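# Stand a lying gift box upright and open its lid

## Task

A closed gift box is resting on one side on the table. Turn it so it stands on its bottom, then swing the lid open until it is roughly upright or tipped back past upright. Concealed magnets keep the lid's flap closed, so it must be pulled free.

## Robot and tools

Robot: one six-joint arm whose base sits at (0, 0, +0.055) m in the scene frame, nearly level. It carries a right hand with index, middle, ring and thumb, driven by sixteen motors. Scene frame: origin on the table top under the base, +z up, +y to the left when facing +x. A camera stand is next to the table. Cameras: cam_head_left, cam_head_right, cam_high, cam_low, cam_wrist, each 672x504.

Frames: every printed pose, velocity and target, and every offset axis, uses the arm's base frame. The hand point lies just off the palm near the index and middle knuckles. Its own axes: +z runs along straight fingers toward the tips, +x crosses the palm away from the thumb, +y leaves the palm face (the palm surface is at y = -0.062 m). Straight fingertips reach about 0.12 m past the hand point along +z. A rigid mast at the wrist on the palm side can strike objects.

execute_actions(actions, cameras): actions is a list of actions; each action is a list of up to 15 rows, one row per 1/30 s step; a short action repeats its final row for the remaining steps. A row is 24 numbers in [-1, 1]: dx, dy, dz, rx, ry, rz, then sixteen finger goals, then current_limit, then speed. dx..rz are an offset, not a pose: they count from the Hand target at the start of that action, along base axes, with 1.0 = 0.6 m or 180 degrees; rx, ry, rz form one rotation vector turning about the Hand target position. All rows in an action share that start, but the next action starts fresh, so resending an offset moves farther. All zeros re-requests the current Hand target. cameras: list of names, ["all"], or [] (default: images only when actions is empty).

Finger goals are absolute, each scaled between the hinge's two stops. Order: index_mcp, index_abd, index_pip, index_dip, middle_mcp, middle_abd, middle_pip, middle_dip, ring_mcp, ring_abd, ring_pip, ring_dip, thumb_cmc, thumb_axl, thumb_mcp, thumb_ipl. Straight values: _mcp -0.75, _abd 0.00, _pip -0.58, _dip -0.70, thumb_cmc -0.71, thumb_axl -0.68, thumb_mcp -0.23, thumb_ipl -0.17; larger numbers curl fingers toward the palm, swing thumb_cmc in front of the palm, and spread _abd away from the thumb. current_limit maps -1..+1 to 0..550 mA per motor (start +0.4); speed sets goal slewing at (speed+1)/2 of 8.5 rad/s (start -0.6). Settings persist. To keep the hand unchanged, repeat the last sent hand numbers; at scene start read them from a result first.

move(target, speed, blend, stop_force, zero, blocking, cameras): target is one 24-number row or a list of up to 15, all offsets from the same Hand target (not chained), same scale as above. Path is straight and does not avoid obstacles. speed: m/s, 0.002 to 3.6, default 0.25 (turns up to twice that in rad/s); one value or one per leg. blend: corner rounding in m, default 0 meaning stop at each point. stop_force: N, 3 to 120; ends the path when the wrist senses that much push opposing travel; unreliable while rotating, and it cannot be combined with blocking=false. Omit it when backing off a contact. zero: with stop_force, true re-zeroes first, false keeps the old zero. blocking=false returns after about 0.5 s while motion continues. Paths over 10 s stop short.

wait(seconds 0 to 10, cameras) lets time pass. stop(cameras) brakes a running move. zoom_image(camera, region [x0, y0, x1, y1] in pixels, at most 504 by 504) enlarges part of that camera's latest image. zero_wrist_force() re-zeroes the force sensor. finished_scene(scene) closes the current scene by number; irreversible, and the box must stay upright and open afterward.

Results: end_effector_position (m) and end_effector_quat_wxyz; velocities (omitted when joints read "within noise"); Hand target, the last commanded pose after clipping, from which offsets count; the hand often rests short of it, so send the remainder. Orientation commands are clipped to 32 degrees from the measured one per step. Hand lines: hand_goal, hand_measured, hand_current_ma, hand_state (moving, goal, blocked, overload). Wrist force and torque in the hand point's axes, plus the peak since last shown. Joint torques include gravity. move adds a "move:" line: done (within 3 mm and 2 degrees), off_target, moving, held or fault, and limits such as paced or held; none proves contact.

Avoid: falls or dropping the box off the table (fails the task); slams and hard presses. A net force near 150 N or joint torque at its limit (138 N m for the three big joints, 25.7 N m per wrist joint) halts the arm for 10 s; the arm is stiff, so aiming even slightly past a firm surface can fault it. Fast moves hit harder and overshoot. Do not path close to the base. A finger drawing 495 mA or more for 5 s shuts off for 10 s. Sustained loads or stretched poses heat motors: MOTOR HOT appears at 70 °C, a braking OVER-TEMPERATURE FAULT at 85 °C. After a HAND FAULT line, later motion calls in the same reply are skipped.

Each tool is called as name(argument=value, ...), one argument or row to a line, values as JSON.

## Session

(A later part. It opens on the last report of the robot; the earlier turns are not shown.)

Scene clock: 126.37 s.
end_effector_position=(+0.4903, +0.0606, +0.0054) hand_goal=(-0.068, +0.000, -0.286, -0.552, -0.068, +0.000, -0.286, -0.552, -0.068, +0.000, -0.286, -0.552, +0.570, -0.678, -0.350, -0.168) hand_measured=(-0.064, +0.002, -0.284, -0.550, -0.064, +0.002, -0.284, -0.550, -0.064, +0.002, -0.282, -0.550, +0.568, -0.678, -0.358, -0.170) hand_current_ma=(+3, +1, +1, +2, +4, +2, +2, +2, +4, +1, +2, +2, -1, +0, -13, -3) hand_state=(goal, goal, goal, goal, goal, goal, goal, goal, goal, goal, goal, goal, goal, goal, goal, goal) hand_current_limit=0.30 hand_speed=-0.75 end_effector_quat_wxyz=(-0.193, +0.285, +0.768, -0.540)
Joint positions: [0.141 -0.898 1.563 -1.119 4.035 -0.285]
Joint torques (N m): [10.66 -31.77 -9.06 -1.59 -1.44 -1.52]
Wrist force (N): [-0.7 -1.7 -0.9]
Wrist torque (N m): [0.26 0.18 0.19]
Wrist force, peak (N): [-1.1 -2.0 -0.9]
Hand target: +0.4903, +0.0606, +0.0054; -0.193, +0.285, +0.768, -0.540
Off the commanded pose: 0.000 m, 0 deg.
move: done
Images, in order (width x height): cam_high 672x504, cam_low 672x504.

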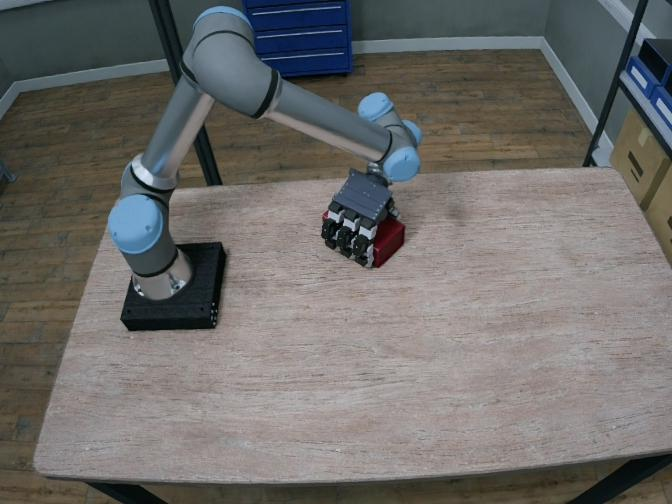

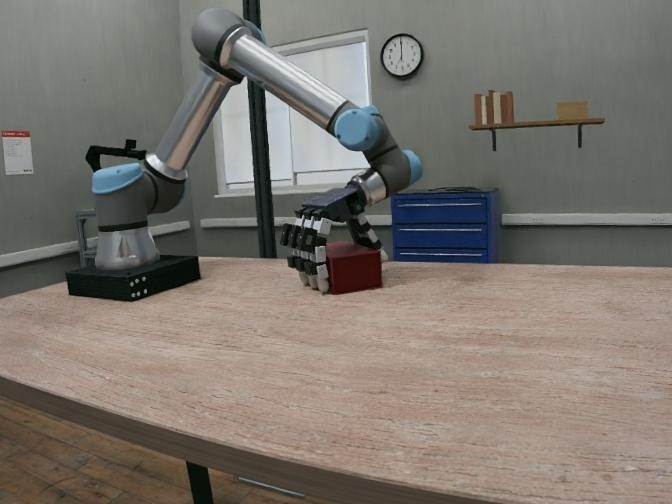

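move(
  target=[0,0,-0.0115,0,0,0,-0.137,0,-0.431,0.029,-0.137,0,-0.431,0.029,-0.137,0,-0.431,0.029,0.571,-0.678,-0.35,-0.168,0.3,-0.75],
  speed=0.06,
)

move(
  target=[0.022,0.025,0,0,0,0,-0.137,0,-0.431,0.029,-0.137,0,-0.431,0.029,-0.137,0,-0.431,0.029,0.571,-0.678,-0.35,-0.168,0.3,-0.75],
  speed=0.05,
  cameras=["cam_low","cam_high"],
)

zoom_image(
  camera="cam_low",
  region=[270, 210, 410, 310],
)

Scene clock: 131.10 s.
end_effector_position=(+0.4903, +0.0606, -0.0015) hand_goal=(-0.138, +0.000, -0.432, +0.028, -0.138, +0.000, -0.432, +0.028, -0.138, +0.000, -0.432, +0.028, +0.570, -0.678, -0.350, -0.168) hand_measured=(-0.148, +0.002, -0.444, -0.006, -0.132, +0.002, -0.432, +0.020, -0.128, +0.002, -0.428, +0.024, +0.568, -0.676, -0.362, -0.170) hand_current_ma=(-12, +1, -16, -68, +6, +1, +0, -10, +14, +1, +3, -3, -1, +1, -23, -3) hand_state=(goal, goal, goal, blocked, goal, goal, goal, goal, goal, goal, goal, goal, goal, goal, goal, goal) hand_current_limit=0.30 hand_speed=-0.75 end_effector_quat_wxyz=(-0.193, +0.285, +0.768, -0.540)
Joint positions: [0.141 -0.888 1.566 -1.132 4.035 -0.285]
Joint torques (N m): [-5.18 -33.89 -8.16 -1.66 -1.36 -0.75]
Wrist force (N): [-0.6 -0.4 0.3]
Wrist torque (N m): [0.21 0.21 0.18]
Wrist force, peak (N): [-1.2 -2.2 -0.7]
Hand target: +0.4903, +0.0606, -0.0015; -0.193, +0.285, +0.768, -0.540
Off the commanded pose: 0.000 m, 0 deg.
move: done

Scene clock: 132.00 s.
end_effector_position=(+0.5035, +0.0756, -0.0015) hand_goal=(-0.138, +0.000, -0.432, +0.028, -0.138, +0.000, -0.432, +0.028, -0.138, +0.000, -0.432, +0.028, +0.570, -0.678, -0.350, -0.168) hand_measured=(-0.148, +0.002, -0.444, +0.004, -0.138, +0.002, -0.434, +0.020, -0.128, +0.002, -0.428, +0.024, +0.570, -0.676, -0.360, -0.170) hand_current_ma=(-12, +0, -16, -40, +0, +1, -1, -8, +14, +1, +3, -3, +0, +1, -17, -3) hand_state=(goal, goal, goal, blocked, goal, goal, goal, goal, goal, goal, goal, goal, goal, goal, goal, goal) hand_current_limit=0.30 hand_speed=-0.75 end_effector_quat_wxyz=(-0.193, +0.285, +0.768, -0.540)
Joint positions: [0.162 -0.854 1.501 -1.094 4.053 -0.274]
Joint torques (N m): [14.97 -33.63 -26.89 2 1.87 2]
Wrist force (N): [-0.6 0.0 0.9]
Wrist torque (N m): [0.34 0.16 0.17]
Wrist force, peak (N): [-0.7 0.3 1.6]
Hand target: +0.5035, +0.0756, -0.0015; -0.193, +0.285, +0.768, -0.540
Off the commanded pose: 0.000 m, 0 deg.
move: done
Images, in order (width x height): cam_high 672x504, cam_low 672x504.

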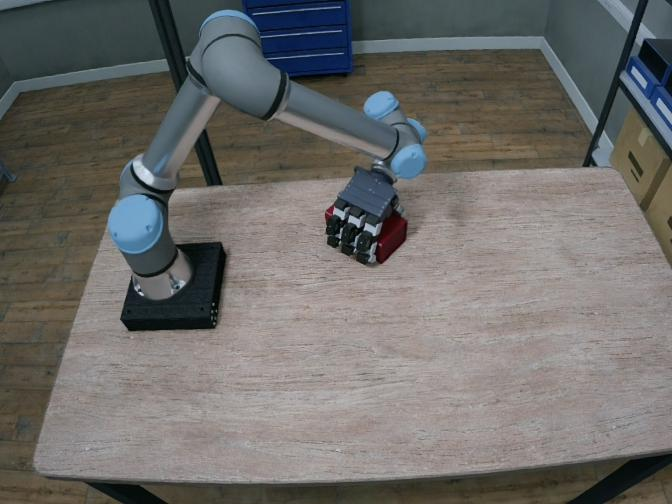

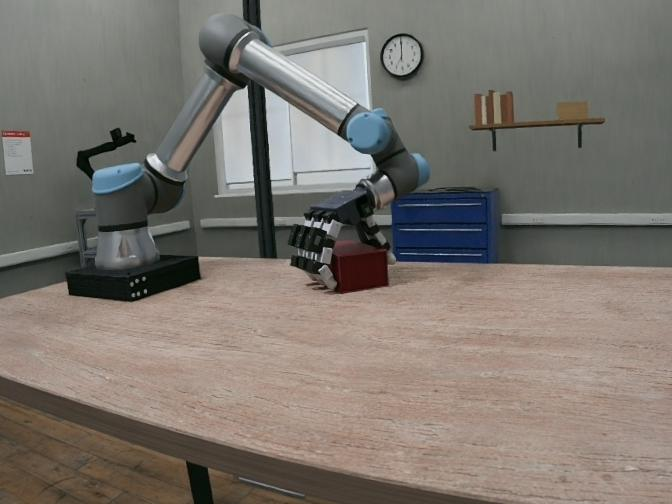

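Scaled by 3.600 from the camera's 672x504 image, which has a finer 960x720 frame.

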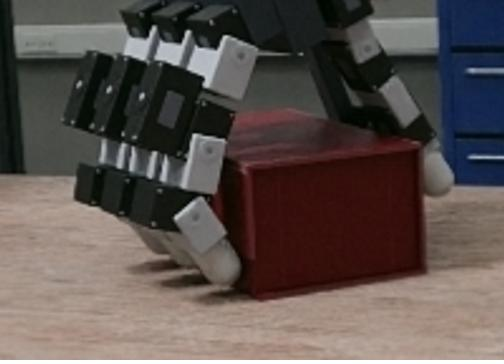

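move(
  target=[0,0,0,0,0,0,-0.06,0,-0.34,0.029,-0.137,0,-0.431,0.029,-0.06,0,-0.34,0.029,0.571,-0.678,0.3,-0.168,0.5,-0.8],
)

move(
  target=[0,0,0,0,0,0,-0.06,0,-0.34,0.029,-0.274,0,-0.431,0.348,-0.06,0,-0.34,0.029,0.571,-0.678,0.3,-0.168,0.5,-0.8],
)

move(
  target=[0,0,0,0,0,0,-0.06,0,-0.34,0.029,-0.411,0,-0.431,0.681,-0.06,0,-0.34,0.029,0.571,-0.678,0.3,-0.168,0.5,-0.8],
)

move(
  target=[0,0,0,0,0,0,-0.06,0,-0.34,0.029,-0.2,0,-0.431,0.681,-0.06,0,-0.34,0.029,0.571,-0.678,0.3,-0.168,0.5,-0.8],
  cameras=["cam_low"],
)

zoom_image(
  camera="cam_low",
  region=[270, 210, 410, 310],
)

Scene clock: 136.50 s.
end_effector_position=(+0.5035, +0.0756, -0.0015) hand_goal=(-0.060, +0.000, -0.340, +0.028, -0.138, +0.000, -0.432, +0.028, -0.060, +0.000, -0.340, +0.028, +0.570, -0.678, +0.300, -0.168) hand_measured=(-0.144, +0.002, -0.426, -0.006, -0.136, +0.002, -0.434, +0.024, -0.122, +0.002, -0.400, +0.014, +0.566, -0.670, -0.352, -0.174) hand_current_ma=(-257, +1, -243, -64, +1, +1, -1, -3, -162, +1, -142, -19, -4, +10, -412, -10) hand_state=(blocked, goal, blocked, blocked, goal, goal, goal, goal, blocked, goal, blocked, goal, goal, goal, blocked, goal) hand_current_limit=0.50 hand_speed=-0.80 end_effector_quat_wxyz=(-0.193, +0.285, +0.768, -0.540)
Joint positions: [0.162 -0.854 1.501 -1.094 4.053 -0.274]
Joint torques (N m): [15.22 -34.84 -28.02 2.12 1.57 1.92]
Wrist force (N): [-0.6 0.7 0.8]
Wrist torque (N m): [0.43 0.18 0.17]
Wrist force, peak (N): [-0.4 1.1 1.3]
Hand target: +0.5035, +0.0756, -0.0015; -0.193, +0.285, +0.768, -0.540
Off the commanded pose: 0.000 m, 0 deg.
move: done

Scene clock: 137.23 s.
end_effector_position=(+0.5035, +0.0756, -0.0015) hand_goal=(-0.060, +0.000, -0.340, +0.028, -0.274, +0.000, -0.432, +0.348, -0.060, +0.000, -0.340, +0.028, +0.570, -0.678, +0.300, -0.168) hand_measured=(-0.144, +0.002, -0.426, -0.006, -0.262, +0.002, -0.434, +0.344, -0.122, +0.002, -0.400, +0.012, +0.564, -0.670, -0.352, -0.174) hand_current_ma=(-257, +1, -243, -67, +17, +1, -1, -2, -162, +1, -142, -21, -5, +11, -413, -10) hand_state=(blocked, goal, blocked, blocked, goal, goal, goal, goal, blocked, goal, blocked, goal, goal, goal, blocked, goal) hand_current_limit=0.50 hand_speed=-0.80 end_effector_quat_wxyz=(-0.193, +0.285, +0.768, -0.540)
Joint positions: [0.162 -0.854 1.501 -1.094 4.053 -0.274]
Joint torques (N m): [13.04 -37.45 -26.52 1.91 1.02 1.7]
Wrist force (N): [-0.5 0.8 1.1]
Wrist torque (N m): [0.37 0.17 0.18]
Wrist force, peak (N): [-0.4 1.2 0.9]
Hand target: +0.5035, +0.0756, -0.0015; -0.193, +0.285, +0.768, -0.540
Off the commanded pose: 0.000 m, 0 deg.
move: done

Scene clock: 137.97 s.
end_effector_position=(+0.5035, +0.0756, -0.0015) hand_goal=(-0.060, +0.000, -0.340, +0.028, -0.412, +0.000, -0.432, +0.680, -0.060, +0.000, -0.340, +0.028, +0.570, -0.678, +0.300, -0.168) hand_measured=(-0.144, +0.002, -0.426, -0.006, -0.398, +0.002, -0.434, +0.676, -0.122, +0.002, -0.400, +0.012, +0.564, -0.670, -0.352, -0.174) hand_current_ma=(-257, +1, -243, -67, +22, +1, -1, -2, -162, +1, -142, -21, -5, +11, -413, -10) hand_state=(blocked, goal, blocked, blocked, goal, goal, goal, goal, blocked, goal, blocked, goal, goal, goal, blocked, goal) hand_current_limit=0.50 hand_speed=-0.80 end_effector_quat_wxyz=(-0.193, +0.285, +0.768, -0.540)
Joint positions: [0.162 -0.854 1.501 -1.094 4.053 -0.274]
Joint torques (N m): [14.31 -38.18 -26.05 1.92 0.83 2.09]
Wrist force (N): [-0.5 0.9 0.7]
Wrist torque (N m): [0.39 0.18 0.17]
Wrist force, peak (N): [-0.4 0.9 1.1]
Hand target: +0.5035, +0.0756, -0.0015; -0.193, +0.285, +0.768, -0.540
Off the commanded pose: 0.000 m, 0 deg.
move: done

Scene clock: 138.50 s.
end_effector_position=(+0.5035, +0.0756, -0.0015) hand_goal=(-0.060, +0.000, -0.340, +0.028, -0.200, +0.000, -0.432, +0.680, -0.060, +0.000, -0.340, +0.028, +0.570, -0.678, +0.300, -0.168) hand_measured=(-0.144, +0.002, -0.426, -0.008, -0.278, +0.002, -0.446, +0.682, -0.114, +0.002, -0.398, +0.010, +0.558, -0.668, -0.352, -0.178) hand_current_ma=(-256, +2, -242, -71, -232, +1, -19, +1, -137, +1, -137, -25, -17, +16, -412, -16) hand_state=(blocked, goal, blocked, blocked, blocked, goal, goal, goal, blocked, goal, blocked, goal, goal, goal, blocked, goal) hand_current_limit=0.50 hand_speed=-0.80 end_effector_quat_wxyz=(-0.193, +0.285, +0.768, -0.540)
Joint positions: [0.162 -0.854 1.501 -1.094 4.053 -0.274]
Joint torques (N m): [12.83 -37.63 -27.41 1.74 0.44 2.14]
Wrist force (N): [-0.3 0.2 0.7]
Wrist torque (N m): [0.33 0.14 0.15]
Wrist force, peak (N): [-0.5 1.2 0.8]
Hand target: +0.5035, +0.0756, -0.0015; -0.193, +0.285, +0.768, -0.540
Off the commanded pose: 0.000 m, 0 deg.
move: done
Images, in order (width x height): cam_low 672x504.

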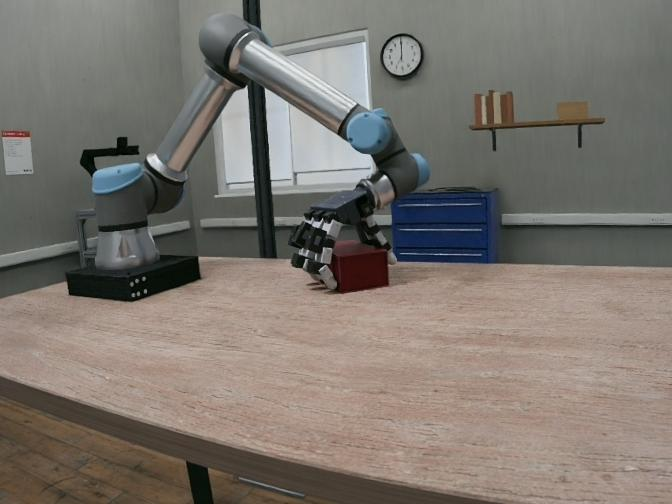

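Scaled by 3.600 from the camera's 672x504 image, which has a finer 960x720 frame.

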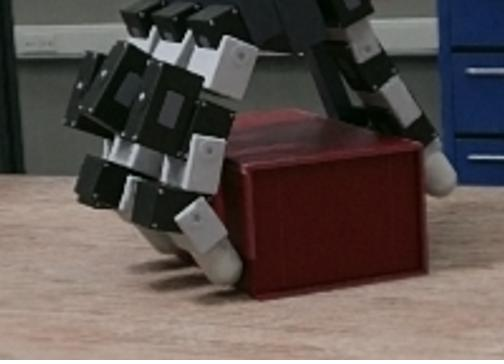

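Same as scene 1; continue drag.

move(
  target=[0,0,0,0,0,0,-0.06,0,-0.34,0.029,-0.24,0,-0.28,0.681,-0.06,0,-0.34,0.029,0.571,-0.678,0.3,-0.168,0.5,-0.8],
)

move(
  target=[0,0,0,0,0,0,-0.06,0,-0.34,0.029,-0.3,0,-0.12,0.681,-0.06,0,-0.34,0.029,0.571,-0.678,0.3,-0.168,0.5,-0.8],
)

move(
  target=[0,0,0,0,0,0,-0.06,0,-0.34,0.029,-0.36,0,0.1,0.75,-0.06,0,-0.34,0.029,0.571,-0.678,0.3,-0.168,0.7,-0.8],
)

move(
  target=[0,0,0,0,0,0,-0.06,0,-0.34,0.029,-0.43,0,0.3,0.85,-0.06,0,-0.34,0.029,0.571,-0.678,0.3,-0.168,0.7,-0.8],
  cameras=["cam_low"],
)

zoom_image(
  camera="cam_low",
  region=[270, 210, 410, 310],
)

Scene clock: 143.13 s.
end_effector_position=(+0.5035, +0.0756, -0.0015) hand_goal=(-0.060, +0.000, -0.340, +0.028, -0.240, +0.000, -0.280, +0.680, -0.060, +0.000, -0.340, +0.028, +0.570, -0.678, +0.300, -0.168) hand_measured=(-0.144, +0.004, -0.424, -0.008, -0.294, +0.002, -0.386, +0.656, -0.110, +0.002, -0.392, +0.010, +0.550, -0.664, -0.352, -0.182) hand_current_ma=(-256, +2, -229, -71, -139, +1, -322, -41, -124, +2, -118, -25, -32, +24, -413, -26) hand_state=(blocked, goal, blocked, blocked, blocked, goal, blocked, blocked, blocked, goal, blocked, goal, blocked, goal, blocked, goal) hand_current_limit=0.50 hand_speed=-0.80 end_effector_quat_wxyz=(-0.193, +0.285, +0.768, -0.540)
Joint positions: [0.162 -0.854 1.501 -1.094 4.053 -0.274]
Joint torques (N m): [12.03 -42.92 -26.33 1.59 -1.18 1.89]
Wrist force (N): [-0.3 0.9 1.2]
Wrist torque (N m): [0.39 0.12 0.27]
Wrist force, peak (N): [-0.3 0.9 1.2]
Hand target: +0.5035, +0.0756, -0.0015; -0.193, +0.285, +0.768, -0.540
Off the commanded pose: 0.000 m, 0 deg.
move: done

Scene clock: 143.63 s.
end_effector_position=(+0.5035, +0.0756, -0.0015) hand_goal=(-0.060, +0.000, -0.340, +0.028, -0.300, +0.000, -0.120, +0.680, -0.060, +0.000, -0.340, +0.028, +0.570, -0.678, +0.300, -0.168) hand_measured=(-0.144, +0.004, -0.422, -0.008, -0.352, +0.002, -0.266, +0.644, -0.110, +0.004, -0.390, +0.010, +0.548, -0.664, -0.352, -0.182) hand_current_ma=(-256, +3, -226, -71, -127, +1, -412, -69, -124, +2, -110, -25, -34, +25, -413, -27) hand_state=(blocked, goal, blocked, blocked, blocked, goal, blocked, blocked, blocked, goal, blocked, goal, blocked, goal, blocked, goal) hand_current_limit=0.50 hand_speed=-0.80 end_effector_quat_wxyz=(-0.193, +0.285, +0.768, -0.540)
Joint positions: [0.162 -0.854 1.501 -1.094 4.053 -0.274]
Joint torques (N m): [9.92 -43.44 -25.91 1.96 -1.3 1.57]
Wrist force (N): [-0.4 0.7 0.9]
Wrist torque (N m): [0.40 0.13 0.27]
Wrist force, peak (N): [-0.5 1.0 1.2]
Hand target: +0.5035, +0.0756, -0.0015; -0.193, +0.285, +0.768, -0.540
Off the commanded pose: 0.000 m, 0 deg.
move: done

Scene clock: 144.17 s.
end_effector_position=(+0.5035, +0.0756, -0.0015) hand_goal=(-0.060, +0.000, -0.340, +0.028, -0.360, +0.000, +0.100, +0.750, -0.060, +0.000, -0.340, +0.028, +0.570, -0.678, +0.300, -0.168) hand_measured=(-0.144, +0.004, -0.422, -0.008, -0.414, +0.002, -0.142, +0.686, -0.110, +0.004, -0.388, +0.010, +0.548, -0.662, -0.352, -0.182) hand_current_ma=(-256, +3, -222, -71, -135, +1, -467, -162, -124, +2, -104, -25, -36, +27, -467, -30) hand_state=(blocked, goal, blocked, blocked, blocked, goal, blocked, blocked, blocked, goal, blocked, goal, blocked, goal, blocked, goal) hand_current_limit=0.70 hand_speed=-0.80 end_effector_quat_wxyz=(-0.193, +0.285, +0.768, -0.540)
Joint positions: [0.162 -0.854 1.501 -1.094 4.053 -0.274]
Joint torques (N m): [10.64 -44.21 -26.37 1.84 -1.08 1.61]
Wrist force (N): [-0.4 0.1 0.8]
Wrist torque (N m): [0.36 0.13 0.29]
Wrist force, peak (N): [-0.8 0.6 0.7]
Hand target: +0.5035, +0.0756, -0.0015; -0.193, +0.285, +0.768, -0.540
Off the commanded pose: 0.000 m, 0 deg.
move: done

Scene clock: 144.67 s.
end_effector_position=(+0.5035, +0.0756, -0.0015) hand_goal=(-0.060, +0.000, -0.340, +0.028, -0.430, +0.000, +0.300, +0.850, -0.060, +0.000, -0.340, +0.028, +0.570, -0.678, +0.300, -0.168) hand_measured=(-0.144, +0.006, -0.420, -0.008, -0.478, +0.002, -0.012, +0.788, -0.110, +0.004, -0.386, +0.010, +0.548, -0.662, -0.352, -0.184) hand_current_ma=(-256, +4, -219, -71, -115, +1, -468, -155, -124, +3, -98, -25, -37, +28, -468, -32) hand_state=(blocked, goal, blocked, blocked, blocked, goal, blocked, blocked, blocked, goal, blocked, goal, blocked, goal, blocked, goal) hand_current_limit=0.70 hand_speed=-0.80 end_effector_quat_wxyz=(-0.193, +0.285, +0.768, -0.540)
Joint positions: [0.162 -0.854 1.501 -1.094 4.053 -0.274]
Joint torques (N m): [10.52 -45.58 -26.35 1.79 -1.27 1.56]
Wrist force (N): [-0.2 -0.1 0.8]
Wrist torque (N m): [0.33 0.10 0.28]
Wrist force, peak (N): [-0.5 -0.7 0.7]
Hand target: +0.5035, +0.0756, -0.0015; -0.193, +0.285, +0.768, -0.540
Off the commanded pose: 0.000 m, 0 deg.
move: done
Images, in order (width x height): cam_low 672x504.

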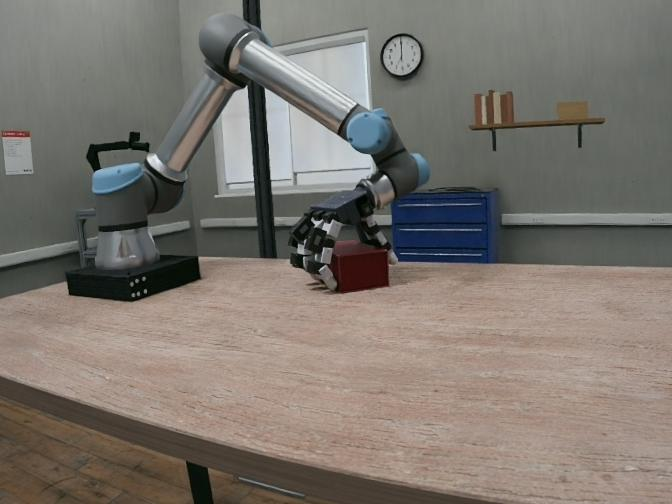

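Scaled by 3.600 from the camera's 672x504 image, which has a finer 960x720 frame.

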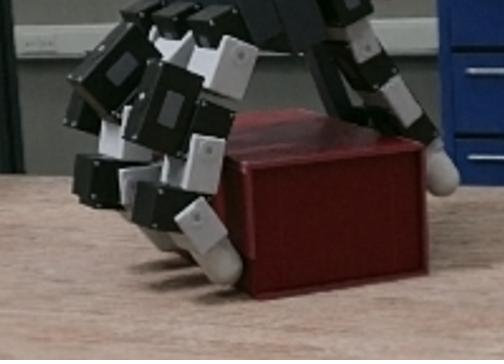

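move(
  target=[
    [0,0,0,0,0,0,-0.08,0,-0.36,0.029,-0.5,0,-0.35,0.75,-0.08,0,-0.36,0.029,0.571,-0.678,0.3,-0.168,0.5,-0.8],
  ],
)

move(
  target=[0,0,0,0,0,0,-0.08,0,-0.36,0.029,-0.1,0,-0.35,0.681,-0.08,0,-0.36,0.029,0.571,-0.678,0.3,-0.168,0.7,-0.8],
)

move(
  target=[0,0,0,0,0,0,-0.08,0,-0.36,0.029,-0.15,0,-0.2,0.681,-0.08,0,-0.36,0.029,0.571,-0.678,0.3,-0.168,0.7,-0.8],
)

move(
  target=[0,0,0,0,0,0,-0.08,0,-0.36,0.029,-0.25,0,0.1,0.75,-0.08,0,-0.36,0.029,0.571,-0.678,0.3,-0.168,0.75,-0.8],
)

move(
  target=[0,0,0,0,0,0,-0.08,0,-0.36,0.029,-0.36,0,0.35,0.85,-0.08,0,-0.36,0.029,0.571,-0.678,0.3,-0.168,0.75,-0.8],
  cameras=["cam_low","cam_high"],
)

zoom_image(
  camera="cam_low",
  region=[270, 210, 410, 310],
)

Scene clock: 157.43 s.
end_effector_position=(+0.5035, +0.0756, -0.0015) hand_goal=(-0.080, +0.000, -0.360, +0.028, -0.500, +0.000, -0.350, +0.750, -0.080, +0.000, -0.360, +0.028, +0.570, -0.678, +0.300, -0.168) hand_measured=(-0.144, +0.006, -0.420, -0.010, -0.496, +0.002, -0.344, +0.752, -0.110, +0.004, -0.388, +0.010, +0.548, -0.662, -0.352, -0.184) hand_current_ma=(-175, +4, -146, -76, +4, +1, +4, +1, -61, +3, -48, -27, -37, +28, -413, -32) hand_state=(blocked, goal, blocked, blocked, goal, goal, goal, goal, blocked, goal, blocked, goal, blocked, goal, blocked, goal) hand_current_limit=0.50 hand_speed=-0.80 end_effector_quat_wxyz=(-0.193, +0.285, +0.768, -0.540)
Joint positions: [0.162 -0.854 1.501 -1.094 4.053 -0.274]
Joint torques (N m): [6.96 -49.67 -27 1.77 -1.43 -0.1]
Wrist force (N): [-1.0 -1.7 -0.5]
Wrist torque (N m): [0.10 0.22 0.23]
Wrist force, peak (N): [-1.2 -1.7 -0.1]
Hand target: +0.5035, +0.0756, -0.0015; -0.193, +0.285, +0.768, -0.540
Off the commanded pose: 0.000 m, 0 deg.
move: done

Scene clock: 158.13 s.
end_effector_position=(+0.5035, +0.0756, -0.0015) hand_goal=(-0.080, +0.000, -0.360, +0.028, -0.100, +0.000, -0.350, +0.680, -0.080, +0.000, -0.360, +0.028, +0.570, -0.678, +0.300, -0.168) hand_measured=(-0.144, +0.006, -0.420, -0.010, -0.306, +0.002, -0.370, +0.692, -0.110, +0.004, -0.388, +0.008, +0.548, -0.662, -0.352, -0.184) hand_current_ma=(-175, +4, -146, -78, -467, +1, -30, +14, -61, +3, -48, -31, -37, +28, -467, -32) hand_state=(blocked, goal, blocked, blocked, blocked, goal, goal, goal, blocked, goal, blocked, blocked, blocked, goal, blocked, goal) hand_current_limit=0.70 hand_speed=-0.80 end_effector_quat_wxyz=(-0.193, +0.285, +0.768, -0.540)
Joint positions: [0.162 -0.854 1.501 -1.094 4.053 -0.274]
Joint torques (N m): [7.65 -50.16 -24.97 1.88 -1.35 -0.27]
Wrist force (N): [-0.7 -1.9 1.0]
Wrist torque (N m): [0.17 0.16 0.16]
Wrist force, peak (N): [-1.0 -2.9 0.7]
Hand target: +0.5035, +0.0756, -0.0015; -0.193, +0.285, +0.768, -0.540
Off the commanded pose: 0.000 m, 0 deg.
move: done

Scene clock: 158.63 s.
end_effector_position=(+0.5035, +0.0756, -0.0015) hand_goal=(-0.080, +0.000, -0.360, +0.028, -0.150, +0.000, -0.200, +0.680, -0.080, +0.000, -0.360, +0.028, +0.570, -0.678, +0.300, -0.168) hand_measured=(-0.144, +0.006, -0.420, -0.010, -0.306, +0.004, -0.334, +0.676, -0.102, +0.006, -0.388, +0.008, +0.542, -0.660, -0.352, -0.184) hand_current_ma=(-174, +5, -146, -78, -467, +2, -452, -4, -40, +4, -48, -31, -51, +34, -468, -37) hand_state=(blocked, goal, blocked, blocked, blocked, goal, blocked, goal, blocked, goal, blocked, blocked, blocked, goal, blocked, goal) hand_current_limit=0.70 hand_speed=-0.80 end_effector_quat_wxyz=(-0.193, +0.285, +0.768, -0.540)
Joint positions: [0.162 -0.854 1.501 -1.094 4.053 -0.274]
Joint torques (N m): [6.99 -51.25 -25 1.78 -1.29 -0.38]
Wrist force (N): [-0.4 -0.6 0.7]
Wrist torque (N m): [0.27 0.13 0.19]
Wrist force, peak (N): [-0.6 -1.7 0.8]
Hand target: +0.5035, +0.0756, -0.0015; -0.193, +0.285, +0.768, -0.540
Off the commanded pose: 0.000 m, 0 deg.
move: done

Scene clock: 159.13 s.
end_effector_position=(+0.5035, +0.0756, -0.0015) hand_goal=(-0.080, +0.000, -0.360, +0.028, -0.250, +0.000, +0.100, +0.750, -0.080, +0.000, -0.360, +0.028, +0.570, -0.678, +0.300, -0.168) hand_measured=(-0.144, +0.006, -0.420, -0.010, -0.318, +0.004, -0.326, +0.682, -0.102, +0.006, -0.388, +0.008, +0.542, -0.660, -0.352, -0.186) hand_current_ma=(-174, +6, -146, -78, -189, +2, -481, -172, -40, +4, -48, -31, -53, +34, -481, -37) hand_state=(blocked, goal, blocked, blocked, blocked, goal, blocked, blocked, blocked, goal, blocked, blocked, blocked, goal, blocked, goal) hand_current_limit=0.75 hand_speed=-0.80 end_effector_quat_wxyz=(-0.193, +0.285, +0.768, -0.540)
Joint positions: [0.162 -0.854 1.501 -1.094 4.053 -0.274]
Joint torques (N m): [8.09 -51.53 -24.47 1.74 -1.1 -0.61]
Wrist force (N): [-0.7 -1.0 0.2]
Wrist torque (N m): [0.17 0.12 0.32]
Wrist force, peak (N): [-0.9 -1.1 0.0]
Hand target: +0.5035, +0.0756, -0.0015; -0.193, +0.285, +0.768, -0.540
Off the commanded pose: 0.000 m, 0 deg.
move: done

Scene clock: 159.73 s.
end_effector_position=(+0.5035, +0.0756, -0.0015) hand_goal=(-0.080, +0.000, -0.360, +0.028, -0.360, +0.000, +0.350, +0.850, -0.080, +0.000, -0.360, +0.028, +0.570, -0.678, +0.300, -0.168) hand_measured=(-0.144, +0.006, -0.420, -0.008, -0.414, +0.004, -0.142, +0.794, -0.104, +0.006, -0.388, +0.008, +0.542, -0.660, -0.352, -0.186) hand_current_ma=(-174, +6, -146, -72, -136, +2, -481, -134, -41, +4, -48, -31, -53, +34, -481, -37) hand_state=(blocked, goal, blocked, blocked, blocked, goal, blocked, blocked, blocked, goal, blocked, blocked, blocked, goal, blocked, goal) hand_current_limit=0.75 hand_speed=-0.80 end_effector_quat_wxyz=(-0.193, +0.285, +0.768, -0.540)
Joint positions: [0.162 -0.854 1.501 -1.094 4.053 -0.274]
Joint torques (N m): [6.34 -52.51 -23.36 1.5 -1.3 -0.87]
Wrist force (N): [-0.8 -2.3 0.6]
Wrist torque (N m): [0.13 0.15 0.28]
Wrist force, peak (N): [-0.7 -2.6 0.5]
Hand target: +0.5035, +0.0756, -0.0015; -0.193, +0.285, +0.768, -0.540
Off the commanded pose: 0.000 m, 0 deg.
move: done
Images, in order (width x height): cam_high 672x504, cam_low 672x504.

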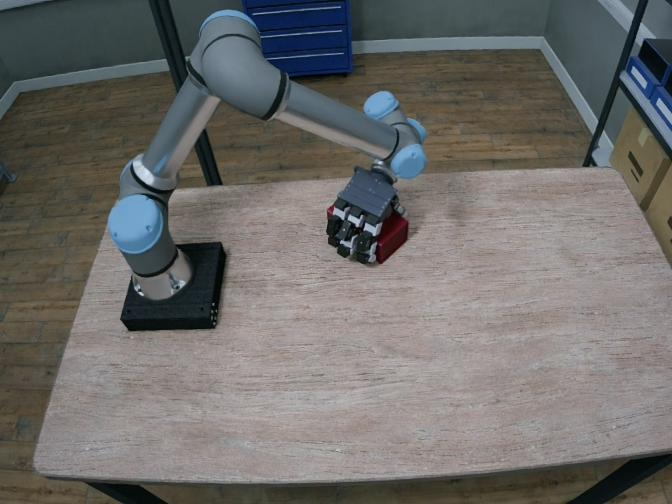

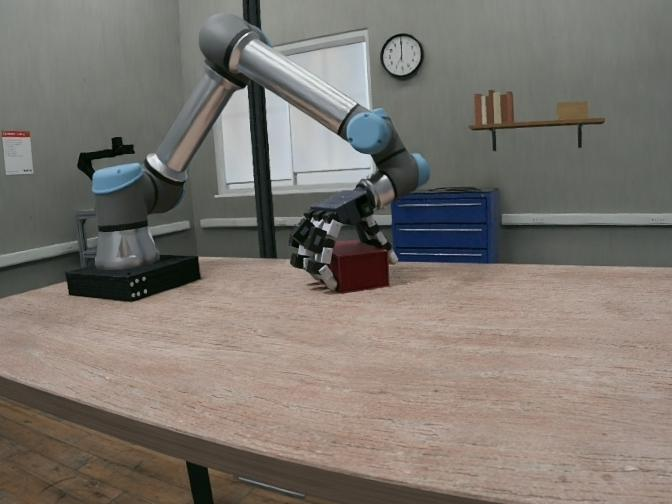

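Scaled by 3.600 from the camera's 672x504 image, which has a finer 960x720 frame.

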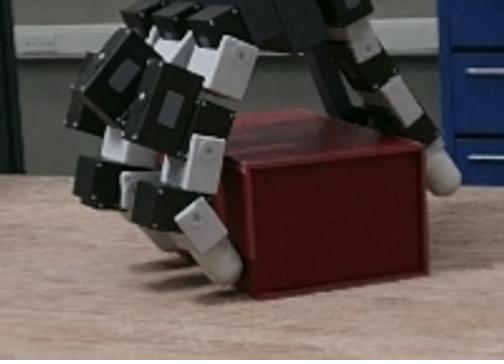

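move(
  target=[0,0,0,0,0,0,-0.1,0,-0.38,0.1,-0.5,0,-0.42,0.72,-0.1,0,-0.38,0.1,0.571,-0.678,0.3,-0.168,0.5,-0.7],
)

move(
  target=[0,0,0,0,0,0,-0.1,0,-0.38,0.1,-0.1,0,-0.42,0.65,-0.1,0,-0.38,0.1,0.571,-0.678,0.5,-0.168,0.78,-0.7],
)

move(
  target=[0,0,0,0,0,0,-0.1,0,-0.38,0.1,-0.1,0,0.1,1,-0.1,0,-0.38,0.1,0.571,-0.678,0.5,-0.168,0.95,-0.7],
  cameras=["cam_low"],
)

zoom_image(
  camera="cam_low",
  region=[270, 210, 410, 310],
)

move(
  target=[0,0,0,0,0,0,-0.1,0,-0.38,0.1,-0.25,0,0.4,1,-0.1,0,-0.38,0.1,0.571,-0.678,0.3,-0.168,0.7,-0.7],
  cameras=["cam_low"],
)

zoom_image(
  camera="cam_low",
  region=[270, 210, 410, 310],
)

Scene clock: 177.23 s.
end_effector_position=(+0.5035, +0.0756, -0.0015) hand_goal=(-0.100, +0.000, -0.380, +0.100, -0.500, +0.000, -0.420, +0.720, -0.100, +0.000, -0.380, +0.100, +0.570, -0.678, +0.300, -0.168) hand_measured=(-0.156, +0.006, -0.424, +0.026, -0.486, +0.004, -0.414, +0.722, -0.116, +0.006, -0.402, +0.054, +0.544, -0.660, -0.352, -0.184) hand_current_ma=(-144, +5, -96, -200, +21, +2, +5, +1, -25, +4, -35, -100, -48, +34, -413, -36) hand_state=(blocked, goal, blocked, blocked, goal, goal, goal, goal, goal, goal, blocked, blocked, blocked, goal, blocked, goal) hand_current_limit=0.50 hand_speed=-0.70 end_effector_quat_wxyz=(-0.193, +0.285, +0.768, -0.540)
Joint positions: [0.162 -0.854 1.501 -1.094 4.053 -0.274]
Joint torques (N m): [4.77 -51.89 -21.11 1.57 -1.47 -0.89]
Wrist force (N): [-1.6 -3.2 -1.1]
Wrist torque (N m): [-0.07 0.25 0.29]
Wrist force, peak (N): [-1.5 -3.4 -1.0]
Hand target: +0.5035, +0.0756, -0.0015; -0.193, +0.285, +0.768, -0.540
Off the commanded pose: 0.000 m, 0 deg.
move: done

Scene clock: 177.83 s.
end_effector_position=(+0.5035, +0.0756, -0.0015) hand_goal=(-0.100, +0.000, -0.380, +0.100, -0.100, +0.000, -0.420, +0.650, -0.100, +0.000, -0.380, +0.100, +0.570, -0.678, +0.500, -0.168) hand_measured=(-0.156, +0.006, -0.424, +0.026, -0.268, +0.004, -0.442, +0.660, -0.116, +0.006, -0.402, +0.054, +0.544, -0.660, -0.352, -0.184) hand_current_ma=(-144, +5, -96, -199, -489, +2, -36, +10, -25, +4, -35, -100, -46, +34, -490, -36) hand_state=(blocked, goal, blocked, blocked, blocked, goal, blocked, goal, goal, goal, blocked, blocked, blocked, goal, blocked, goal) hand_current_limit=0.78 hand_speed=-0.70 end_effector_quat_wxyz=(-0.193, +0.285, +0.768, -0.540)
Joint positions: [0.162 -0.854 1.501 -1.094 4.053 -0.274]
Joint torques (N m): [3.89 -52.06 -21.22 1.41 -1.47 -1]
Wrist force (N): [-0.5 -3.7 0.6]
Wrist torque (N m): [0.02 0.14 0.19]
Wrist force, peak (N): [-1.1 -4.4 0.7]
Hand target: +0.5035, +0.0756, -0.0015; -0.193, +0.285, +0.768, -0.540
Off the commanded pose: 0.000 m, 0 deg.
move: done

Scene clock: 178.40 s.
end_effector_position=(+0.5035, +0.0756, -0.0015) hand_goal=(-0.100, +0.000, -0.380, +0.100, -0.100, +0.000, +0.100, +1.000, -0.100, +0.000, -0.380, +0.100, +0.570, -0.678, +0.500, -0.168) hand_measured=(-0.160, +0.010, -0.424, +0.050, -0.268, +0.008, -0.438, +0.906, -0.114, +0.006, -0.398, +0.088, +0.534, -0.656, -0.356, -0.190) hand_current_ma=(-154, +8, -96, -110, -536, +6, -536, -278, -19, +4, -25, -14, -70, +46, -536, -54) hand_state=(blocked, goal, blocked, blocked, blocked, goal, blocked, blocked, goal, goal, goal, goal, blocked, blocked, blocked, blocked) hand_current_limit=0.95 hand_speed=-0.70 end_effector_quat_wxyz=(-0.193, +0.285, +0.768, -0.540)
Joint positions: [0.162 -0.854 1.501 -1.094 4.053 -0.274]
Joint torques (N m): [3.08 -52.35 -20.66 1.56 -1.09 -1.17]
Wrist force (N): [-0.1 -1.8 0.5]
Wrist torque (N m): [0.15 0.10 0.20]
Wrist force, peak (N): [-0.7 -3.8 0.6]
Hand target: +0.5035, +0.0756, -0.0015; -0.193, +0.285, +0.768, -0.540
Off the commanded pose: 0.000 m, 0 deg.
move: done
Images, in order (width x height): cam_low 672x504.

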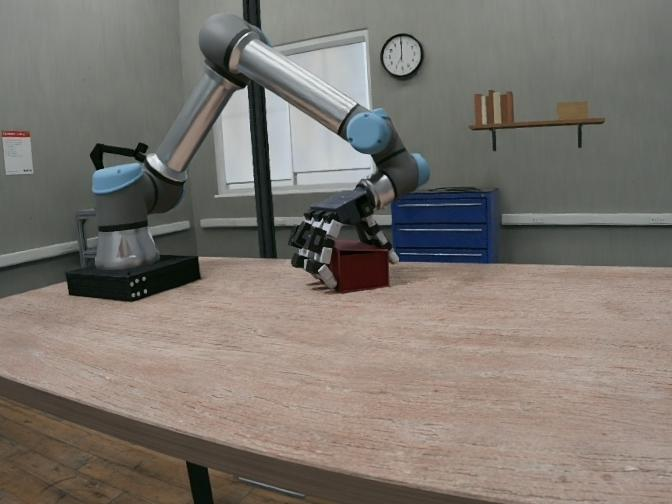

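Scaled by 3.600 from the camera's 672x504 image, which has a finer 960x720 frame.

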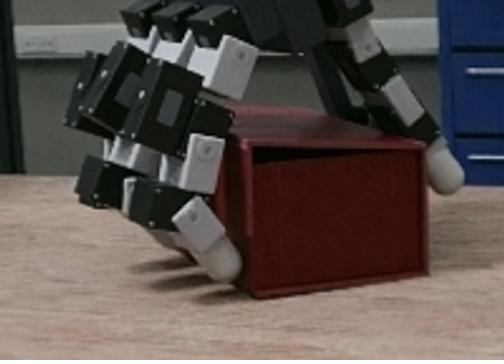

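Scene clock: 179.00 s.
end_effector_position=(+0.5035, +0.0756, -0.0015) hand_goal=(-0.100, +0.000, -0.380, +0.100, -0.250, +0.000, +0.400, +1.000, -0.100, +0.000, -0.380, +0.100, +0.570, -0.678, +0.300, -0.168) hand_measured=(-0.160, +0.010, -0.424, +0.054, -0.314, +0.008, -0.344, +0.934, -0.114, +0.004, -0.396, +0.090, +0.534, -0.656, -0.360, -0.190) hand_current_ma=(-154, +8, -96, -101, -176, +6, -467, -166, -20, +3, -23, -11, -70, +46, -468, -54) hand_state=(blocked, goal, blocked, blocked, blocked, goal, blocked, blocked, goal, goal, goal, goal, blocked, blocked, blocked, blocked) hand_current_limit=0.70 hand_speed=-0.70 end_effector_quat_wxyz=(-0.193, +0.285, +0.768, -0.540)
Joint positions: [0.162 -0.854 1.501 -1.094 4.053 -0.274]
Joint torques (N m): [3.78 -52.3 -20.07 1.39 -1.13 -1.15]
Wrist force (N): [-0.6 -3.2 0.4]
Wrist torque (N m): [0.06 0.16 0.23]
Wrist force, peak (N): [-1.0 -3.4 0.5]
Hand target: +0.5035, +0.0756, -0.0015; -0.193, +0.285, +0.768, -0.540
Off the commanded pose: 0.000 m, 0 deg.
move: done
Images, in order (width x height): cam_low 672x504.

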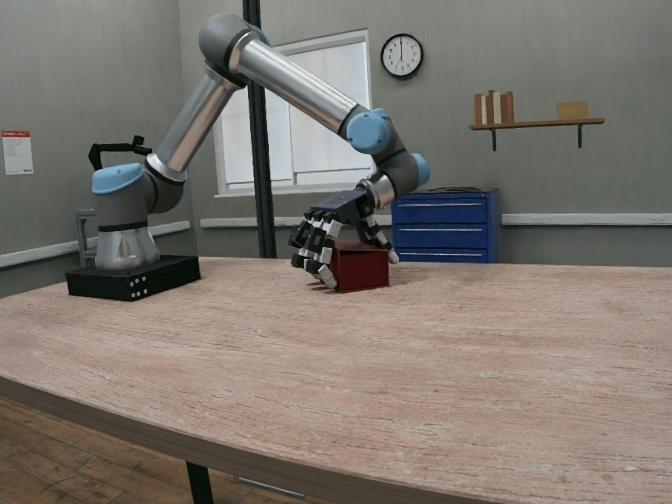

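Scaled by 3.600 from the camera's 672x504 image, which has a finer 960x720 frame.

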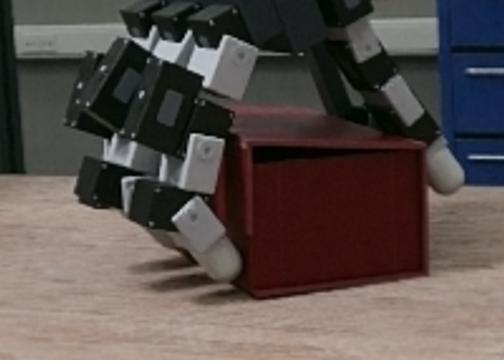

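move(
  target=[0,0,0,0,0,0,-0.1,0,-0.38,0.1,-0.22,0,0.5,1,-0.1,0,-0.38,0.1,0.571,-0.678,0.3,-0.168,0.9,-0.7],
)

move(
  target=[0,0,0,0,0,0,-0.1,0,-0.38,0.1,-0.35,0,0.6,1,-0.1,0,-0.38,0.1,0.571,-0.678,0.3,-0.168,0.75,-0.7],
  cameras=["cam_low"],
)

zoom_image(
  camera="cam_low",
  region=[270, 210, 410, 310],
)

Scene clock: 182.47 s.
end_effector_position=(+0.5035, +0.0756, -0.0015) hand_goal=(-0.100, +0.000, -0.380, +0.100, -0.220, +0.000, +0.500, +1.000, -0.100, +0.000, -0.380, +0.100, +0.570, -0.678, +0.300, -0.168) hand_measured=(-0.160, +0.010, -0.424, +0.054, -0.314, +0.008, -0.340, +0.934, -0.114, +0.004, -0.396, +0.090, +0.534, -0.656, -0.360, -0.190) hand_current_ma=(-154, +8, -96, -101, -302, +6, -522, -166, -20, +3, -23, -10, -70, +46, -523, -54) hand_state=(blocked, goal, blocked, blocked, blocked, goal, blocked, blocked, goal, goal, goal, goal, blocked, blocked, blocked, blocked) hand_current_limit=0.90 hand_speed=-0.70 end_effector_quat_wxyz=(-0.193, +0.285, +0.768, -0.540)
Joint positions: [0.162 -0.854 1.501 -1.094 4.053 -0.274]
Joint torques (N m): [0.18 -52.3 -17.98 1.35 -1.16 -0.85]
Wrist force (N): [-1.0 -3.1 0.5]
Wrist torque (N m): [0.08 0.19 0.20]
Wrist force, peak (N): [-0.6 -3.7 0.4]
Hand target: +0.5035, +0.0756, -0.0015; -0.193, +0.285, +0.768, -0.540
Off the commanded pose: 0.000 m, 0 deg.
move: done

Scene clock: 183.77 s.
end_effector_position=(+0.5035, +0.0756, -0.0015) hand_goal=(-0.100, +0.000, -0.380, +0.100, -0.350, +0.000, +0.600, +1.000, -0.100, +0.000, -0.380, +0.100, +0.570, -0.678, +0.300, -0.168) hand_measured=(-0.158, +0.014, -0.424, +0.068, -0.352, +0.002, +0.588, +1.000, -0.108, +0.004, -0.390, +0.094, +0.538, -0.656, -0.374, -0.186) hand_current_ma=(-153, +15, -91, -62, -2, +1, -13, +0, -10, +3, -10, -5, -63, +46, -481, -37) hand_state=(blocked, goal, blocked, blocked, goal, goal, goal, goal, goal, goal, goal, goal, blocked, blocked, blocked, goal) hand_current_limit=0.75 hand_speed=-0.70 end_effector_quat_wxyz=(-0.193, +0.285, +0.768, -0.540)
Joint positions: [0.162 -0.854 1.501 -1.094 4.053 -0.274]
Joint torques (N m): [0.2 -52.34 -15.6 1.3 -1.43 -0.93]
Wrist force (N): [-1.2 -3.2 -0.9]
Wrist torque (N m): [-0.10 0.28 0.19]
Wrist force, peak (N): [-0.3 -8.3 0.1]
Hand target: +0.5035, +0.0756, -0.0015; -0.193, +0.285, +0.768, -0.540
Off the commanded pose: 0.000 m, 0 deg.
move: done
Images, in order (width x height): cam_low 672x504.

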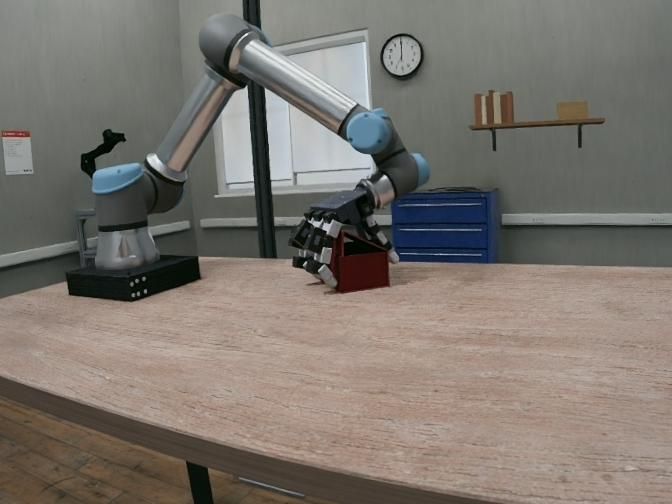

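Scaled by 3.600 from the camera's 672x504 image, which has a finer 960x720 frame.

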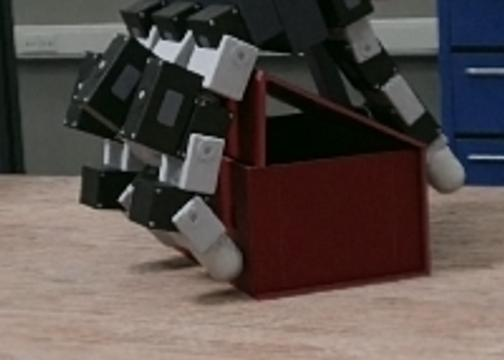

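move(
  target=[0,0,0,0,0,0,-0.12,0,-0.39,0.029,-0.38,0,0.5,0.95,-0.1,0,-0.38,0.029,0.571,-0.678,-0.4,-0.168,0.3,-0.85],
)

move(
  target=[0,0,0.06,0,0,0,-0.12,0,-0.39,0.029,-0.38,0,0.5,0.95,-0.1,0,-0.38,0.029,0.571,-0.678,-0.4,-0.168,0.3,-0.85],
  speed=0.06,
)

move(
  target=[0,0,0,0,0,0,-0.137,0,-0.39,0.39,-0.3,0,-0.1,0.6,-0.137,0,-0.39,0.39,0.571,-0.678,-0.4,-0.168,0.3,-0.8],
  cameras=["cam_low"],
)

zoom_image(
  camera="cam_low",
  region=[270, 190, 410, 310],
)

Scene clock: 188.53 s.
end_effector_position=(+0.5035, +0.0756, -0.0015) hand_goal=(-0.120, +0.000, -0.390, +0.028, -0.380, +0.000, +0.500, +0.950, -0.100, +0.000, -0.380, +0.028, +0.570, -0.678, -0.400, -0.168) hand_measured=(-0.150, +0.004, -0.412, +0.028, -0.376, +0.002, +0.502, +0.954, -0.100, +0.002, -0.382, +0.030, +0.560, -0.672, -0.404, -0.172) hand_current_ma=(-59, +2, -33, +0, +3, +1, +2, +3, +0, +1, -2, +2, -12, +9, -4, -5) hand_state=(blocked, goal, blocked, goal, goal, goal, goal, goal, goal, goal, goal, goal, goal, goal, goal, goal) hand_current_limit=0.30 hand_speed=-0.85 end_effector_quat_wxyz=(-0.193, +0.285, +0.768, -0.540)
Joint positions: [0.162 -0.854 1.501 -1.094 4.053 -0.274]
Joint torques (N m): [-2.29 -51.14 -14.55 1.29 -1.28 -1.05]
Wrist force (N): [-0.9 -2.2 0.5]
Wrist torque (N m): [0.31 0.23 0.19]
Wrist force, peak (N): [-1.1 -8.7 -3.3]
Hand target: +0.5035, +0.0756, -0.0015; -0.193, +0.285, +0.768, -0.540
Off the commanded pose: 0.000 m, 0 deg.
move: done

Scene clock: 189.57 s.
end_effector_position=(+0.5035, +0.0756, +0.0345) hand_goal=(-0.120, +0.000, -0.390, +0.028, -0.380, +0.000, +0.500, +0.950, -0.100, +0.000, -0.380, +0.028, +0.570, -0.678, -0.400, -0.168) hand_measured=(-0.126, +0.002, -0.400, +0.024, -0.376, +0.002, +0.502, +0.952, -0.098, +0.002, -0.382, +0.030, +0.568, -0.676, -0.400, -0.170) hand_current_ma=(-5, +1, -12, -3, +3, +1, +1, +1, +1, +1, -2, +2, -2, +2, +0, -1) hand_state=(goal, goal, goal, goal, goal, goal, goal, goal, goal, goal, goal, goal, goal, goal, goal, goal) hand_current_limit=0.30 hand_speed=-0.85 end_effector_quat_wxyz=(-0.193, +0.285, +0.768, -0.540)
Joint positions: [0.162 -0.903 1.479 -1.023 4.053 -0.274]
Joint torques (N m): [-5.14 -56.14 -27.74 2.1 -0.74 1.08]
Wrist force (N): [-0.7 -0.7 0.6]
Wrist torque (N m): [0.39 0.18 0.18]
Wrist force, peak (N): [-1.1 -2.2 0.3]
Hand target: +0.5035, +0.0756, +0.0345; -0.193, +0.285, +0.768, -0.540
Off the commanded pose: 0.000 m, 0 deg.
move: done

Scene clock: 190.70 s.
end_effector_position=(+0.5035, +0.0756, +0.0345) hand_goal=(-0.138, +0.000, -0.390, +0.390, -0.300, +0.000, -0.100, +0.600, -0.138, +0.000, -0.390, +0.390, +0.570, -0.678, -0.400, -0.168) hand_measured=(-0.138, +0.002, -0.392, +0.378, -0.298, +0.002, -0.098, +0.602, -0.128, +0.002, -0.386, +0.386, +0.568, -0.676, -0.400, -0.170) hand_current_ma=(+0, +1, -1, -14, +2, +1, +2, +1, +14, +1, +2, -3, -1, +2, +0, -1) hand_state=(goal, goal, goal, goal, goal, goal, goal, goal, goal, goal, goal, goal, goal, goal, goal, goal) hand_current_limit=0.30 hand_speed=-0.80 end_effector_quat_wxyz=(-0.193, +0.285, +0.768, -0.540)
Joint positions: [0.162 -0.903 1.479 -1.023 4.053 -0.274]
Joint torques (N m): [-6.56 -51.48 -24.42 -1.01 1.67 1.79]
Wrist force (N): [-0.8 -0.6 0.6]
Wrist torque (N m): [0.39 0.21 0.17]
Wrist force, peak (N): [-0.7 -5.7 0.6]
Hand target: +0.5035, +0.0756, +0.0345; -0.193, +0.285, +0.768, -0.540
Off the commanded pose: 0.000 m, 0 deg.
move: done
Images, in order (width x height): cam_low 672x504.

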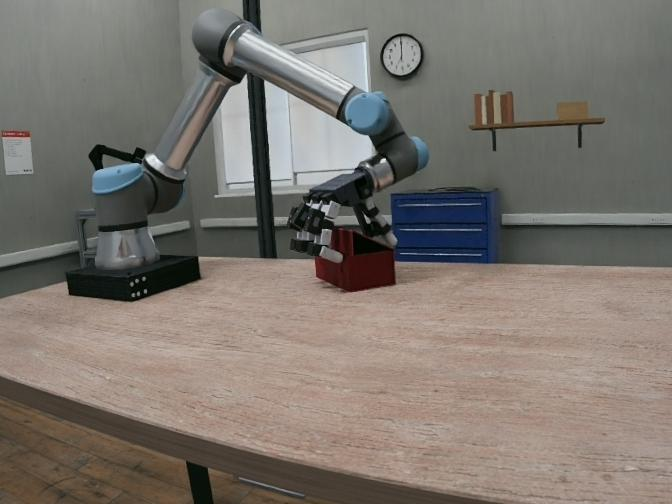

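Scaled by 3.600 from the camera's 672x504 image, which has a finer 960x720 frame.

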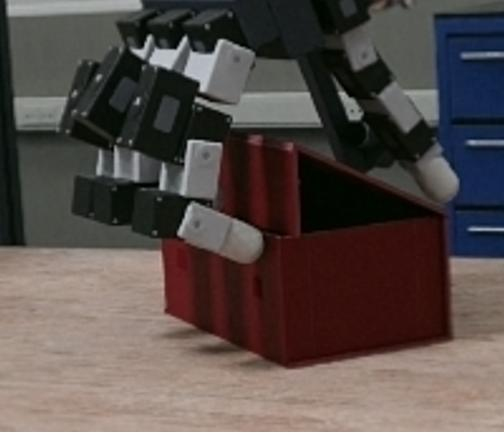

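move(
  target=[0.0167,0.0186,0.06,0,0,0,-0.137,0,-0.39,0.39,-0.3,0,-0.1,0.6,-0.137,0,-0.39,0.39,0.571,-0.678,-0.4,-0.168,0.3,-0.8],
  speed=0.06,
  stop_force=6,
  cameras=["cam_low"],
)

zoom_image(
  camera="cam_low",
  region=[270, 170, 410, 310],
)

Scene clock: 194.70 s.
end_effector_position=(+0.5135, +0.0868, +0.0705) hand_goal=(-0.138, +0.000, -0.390, +0.390, -0.300, +0.000, -0.100, +0.600, -0.138, +0.000, -0.390, +0.390, +0.570, -0.678, -0.400, -0.168) hand_measured=(-0.138, +0.002, -0.392, +0.386, -0.298, +0.002, -0.098, +0.602, -0.136, +0.002, -0.390, +0.386, +0.568, -0.676, -0.400, -0.170) hand_current_ma=(+0, +1, -2, -3, +2, +1, +2, +1, +2, +1, +0, -3, -1, +2, +0, -1) hand_state=(goal, goal, goal, goal, goal, goal, goal, goal, goal, goal, goal, goal, goal, goal, goal, goal) hand_current_limit=0.30 hand_speed=-0.80 end_effector_quat_wxyz=(-0.193, +0.285, +0.768, -0.540)
Joint positions: [0.176 -0.917 1.397 -0.923 4.066 -0.266]
Joint torques (N m): [14.91 -54.19 -28.99 1.97 1.8 1.93]
Wrist force (N): [-0.7 -0.7 0.8]
Wrist torque (N m): [0.36 0.18 0.17]
Wrist force, peak (N): [-0.8 -1.2 0.9]
Hand target: +0.5135, +0.0868, +0.0705; -0.193, +0.285, +0.768, -0.540
Off the commanded pose: 0.000 m, 0 deg.
move: done
Images, in order (width x height): cam_low 672x504.

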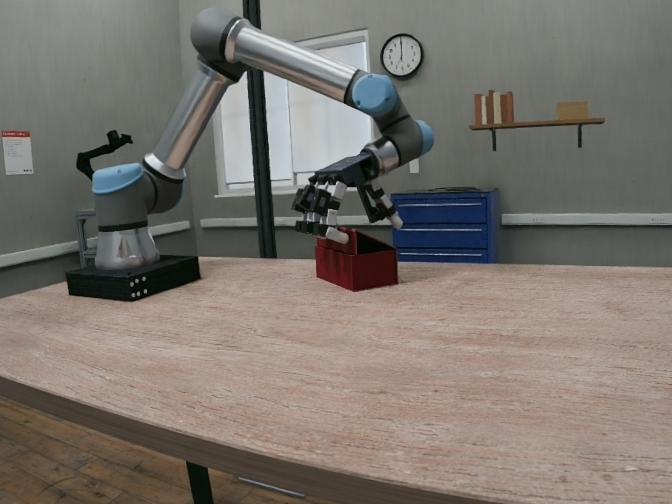

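Scaled by 3.600 from the camera's 672x504 image, which has a finer 960x720 frame.

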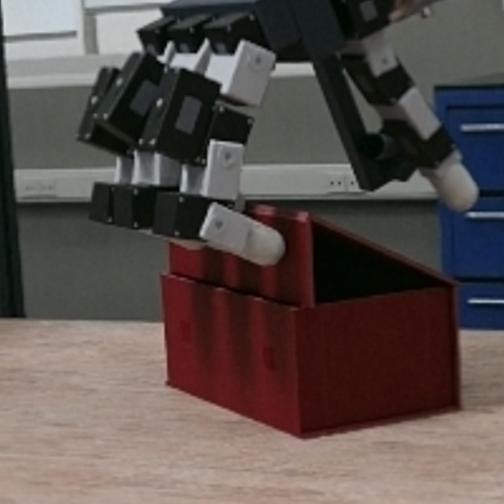

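move(
  target=[
    [-0.025,-0.028,0.0,0,0,0,-0.137,0,-0.39,0.39,-0.137,0,-0.39,0.39,-0.137,0,-0.39,0.39,0.571,-0.678,-0.4,-0.168,0.3,-0.8],
    [-0.025,-0.028,-0.068,0,0,0,-0.137,0,-0.39,0.39,-0.137,0,-0.39,0.39,-0.137,0,-0.39,0.39,0.571,-0.678,-0.4,-0.168,0.3,-0.8],
  ],
  speed=0.08,
)

move(
  target=[0.06,0.066,0,0,0,0,-0.137,0,-0.39,0.39,-0.137,0,-0.39,0.39,-0.137,0,-0.39,0.39,0.571,-0.678,-0.4,-0.168,0.3,-0.8],
  speed=0.03,
  stop_force=3,
  cameras=["cam_low"],
)

zoom_image(
  camera="cam_low",
  region=[270, 170, 410, 310],
)

Scene clock: 205.87 s.
end_effector_position=(+0.4985, +0.0700, +0.0298) hand_goal=(-0.138, +0.000, -0.390, +0.390, -0.138, +0.000, -0.390, +0.390, -0.138, +0.000, -0.390, +0.390, +0.570, -0.678, -0.400, -0.168) hand_measured=(-0.136, +0.002, -0.392, +0.386, -0.136, +0.002, -0.386, +0.392, -0.136, +0.002, -0.390, +0.386, +0.568, -0.676, -0.418, -0.176) hand_current_ma=(+1, +1, -1, -3, +1, +1, +2, +1, +2, +1, +0, -3, -1, +2, -41, -14) hand_state=(goal, goal, goal, goal, goal, goal, goal, goal, goal, goal, goal, goal, goal, goal, goal, goal) hand_current_limit=0.30 hand_speed=-0.80 end_effector_quat_wxyz=(-0.193, +0.285, +0.768, -0.540)
Joint positions: [0.154 -0.91 1.507 -1.047 4.046 -0.278]
Joint torques (N m): [-14.01 -31.15 -8.33 -1.17 -2.64 -1.33]
Wrist force (N): [-0.7 -3.4 -1.3]
Wrist torque (N m): [-0.04 0.21 0.27]
Wrist force, peak (N): [-0.4 -7.1 -2.5]
Hand target: +0.4985, +0.0700, +0.0297; -0.193, +0.285, +0.768, -0.540
Off the commanded pose: 0.000 m, 0 deg.
move: done

Scene clock: 208.53 s.
end_effector_position=(+0.5345, +0.1096, +0.0297) hand_goal=(-0.138, +0.000, -0.390, +0.390, -0.138, +0.000, -0.390, +0.390, -0.138, +0.000, -0.390, +0.390, +0.570, -0.678, -0.400, -0.168) hand_measured=(-0.136, +0.002, -0.392, +0.386, -0.138, +0.002, -0.390, +0.390, -0.136, +0.002, -0.392, +0.386, +0.570, -0.676, -0.400, -0.170) hand_current_ma=(+1, +1, -1, -3, +0, +1, +0, +0, +1, +1, -1, -3, +0, +2, +0, -1) hand_state=(goal, goal, goal, goal, goal, goal, goal, goal, goal, goal, goal, goal, goal, goal, goal, goal) hand_current_limit=0.30 hand_speed=-0.80 end_effector_quat_wxyz=(-0.193, +0.285, +0.768, -0.540)
Joint positions: [0.204 -0.808 1.319 -0.944 4.091 -0.251]
Joint torques (N m): [15.4 -37.48 -28.55 2 1.68 2.01]
Wrist force (N): [-0.4 -0.3 0.6]
Wrist torque (N m): [0.43 0.14 0.20]
Wrist force, peak (N): [-0.6 -3.9 -1.7]
Hand target: +0.5345, +0.1096, +0.0297; -0.193, +0.285, +0.768, -0.540
Off the commanded pose: 0.000 m, 0 deg.
move: done
Images, in order (width x height): cam_low 672x504.

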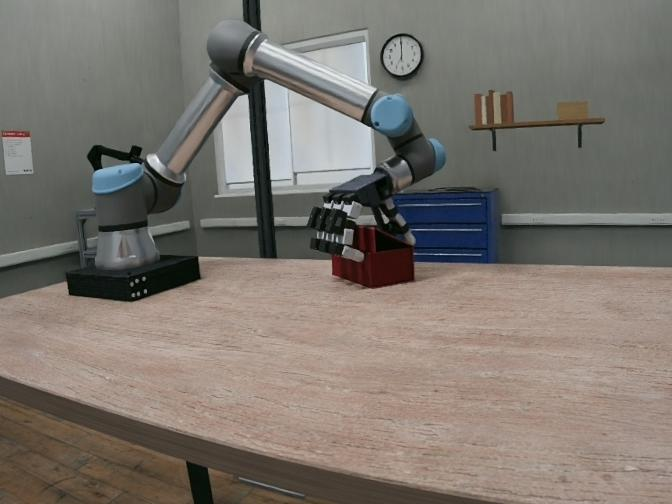

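Scaled by 3.600 from the camera's 672x504 image, which has a finer 960x720 frame.

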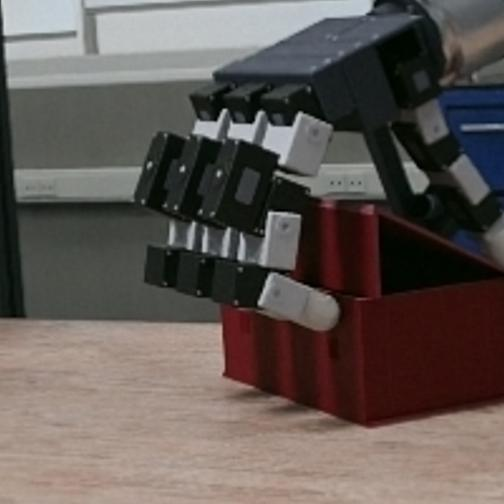

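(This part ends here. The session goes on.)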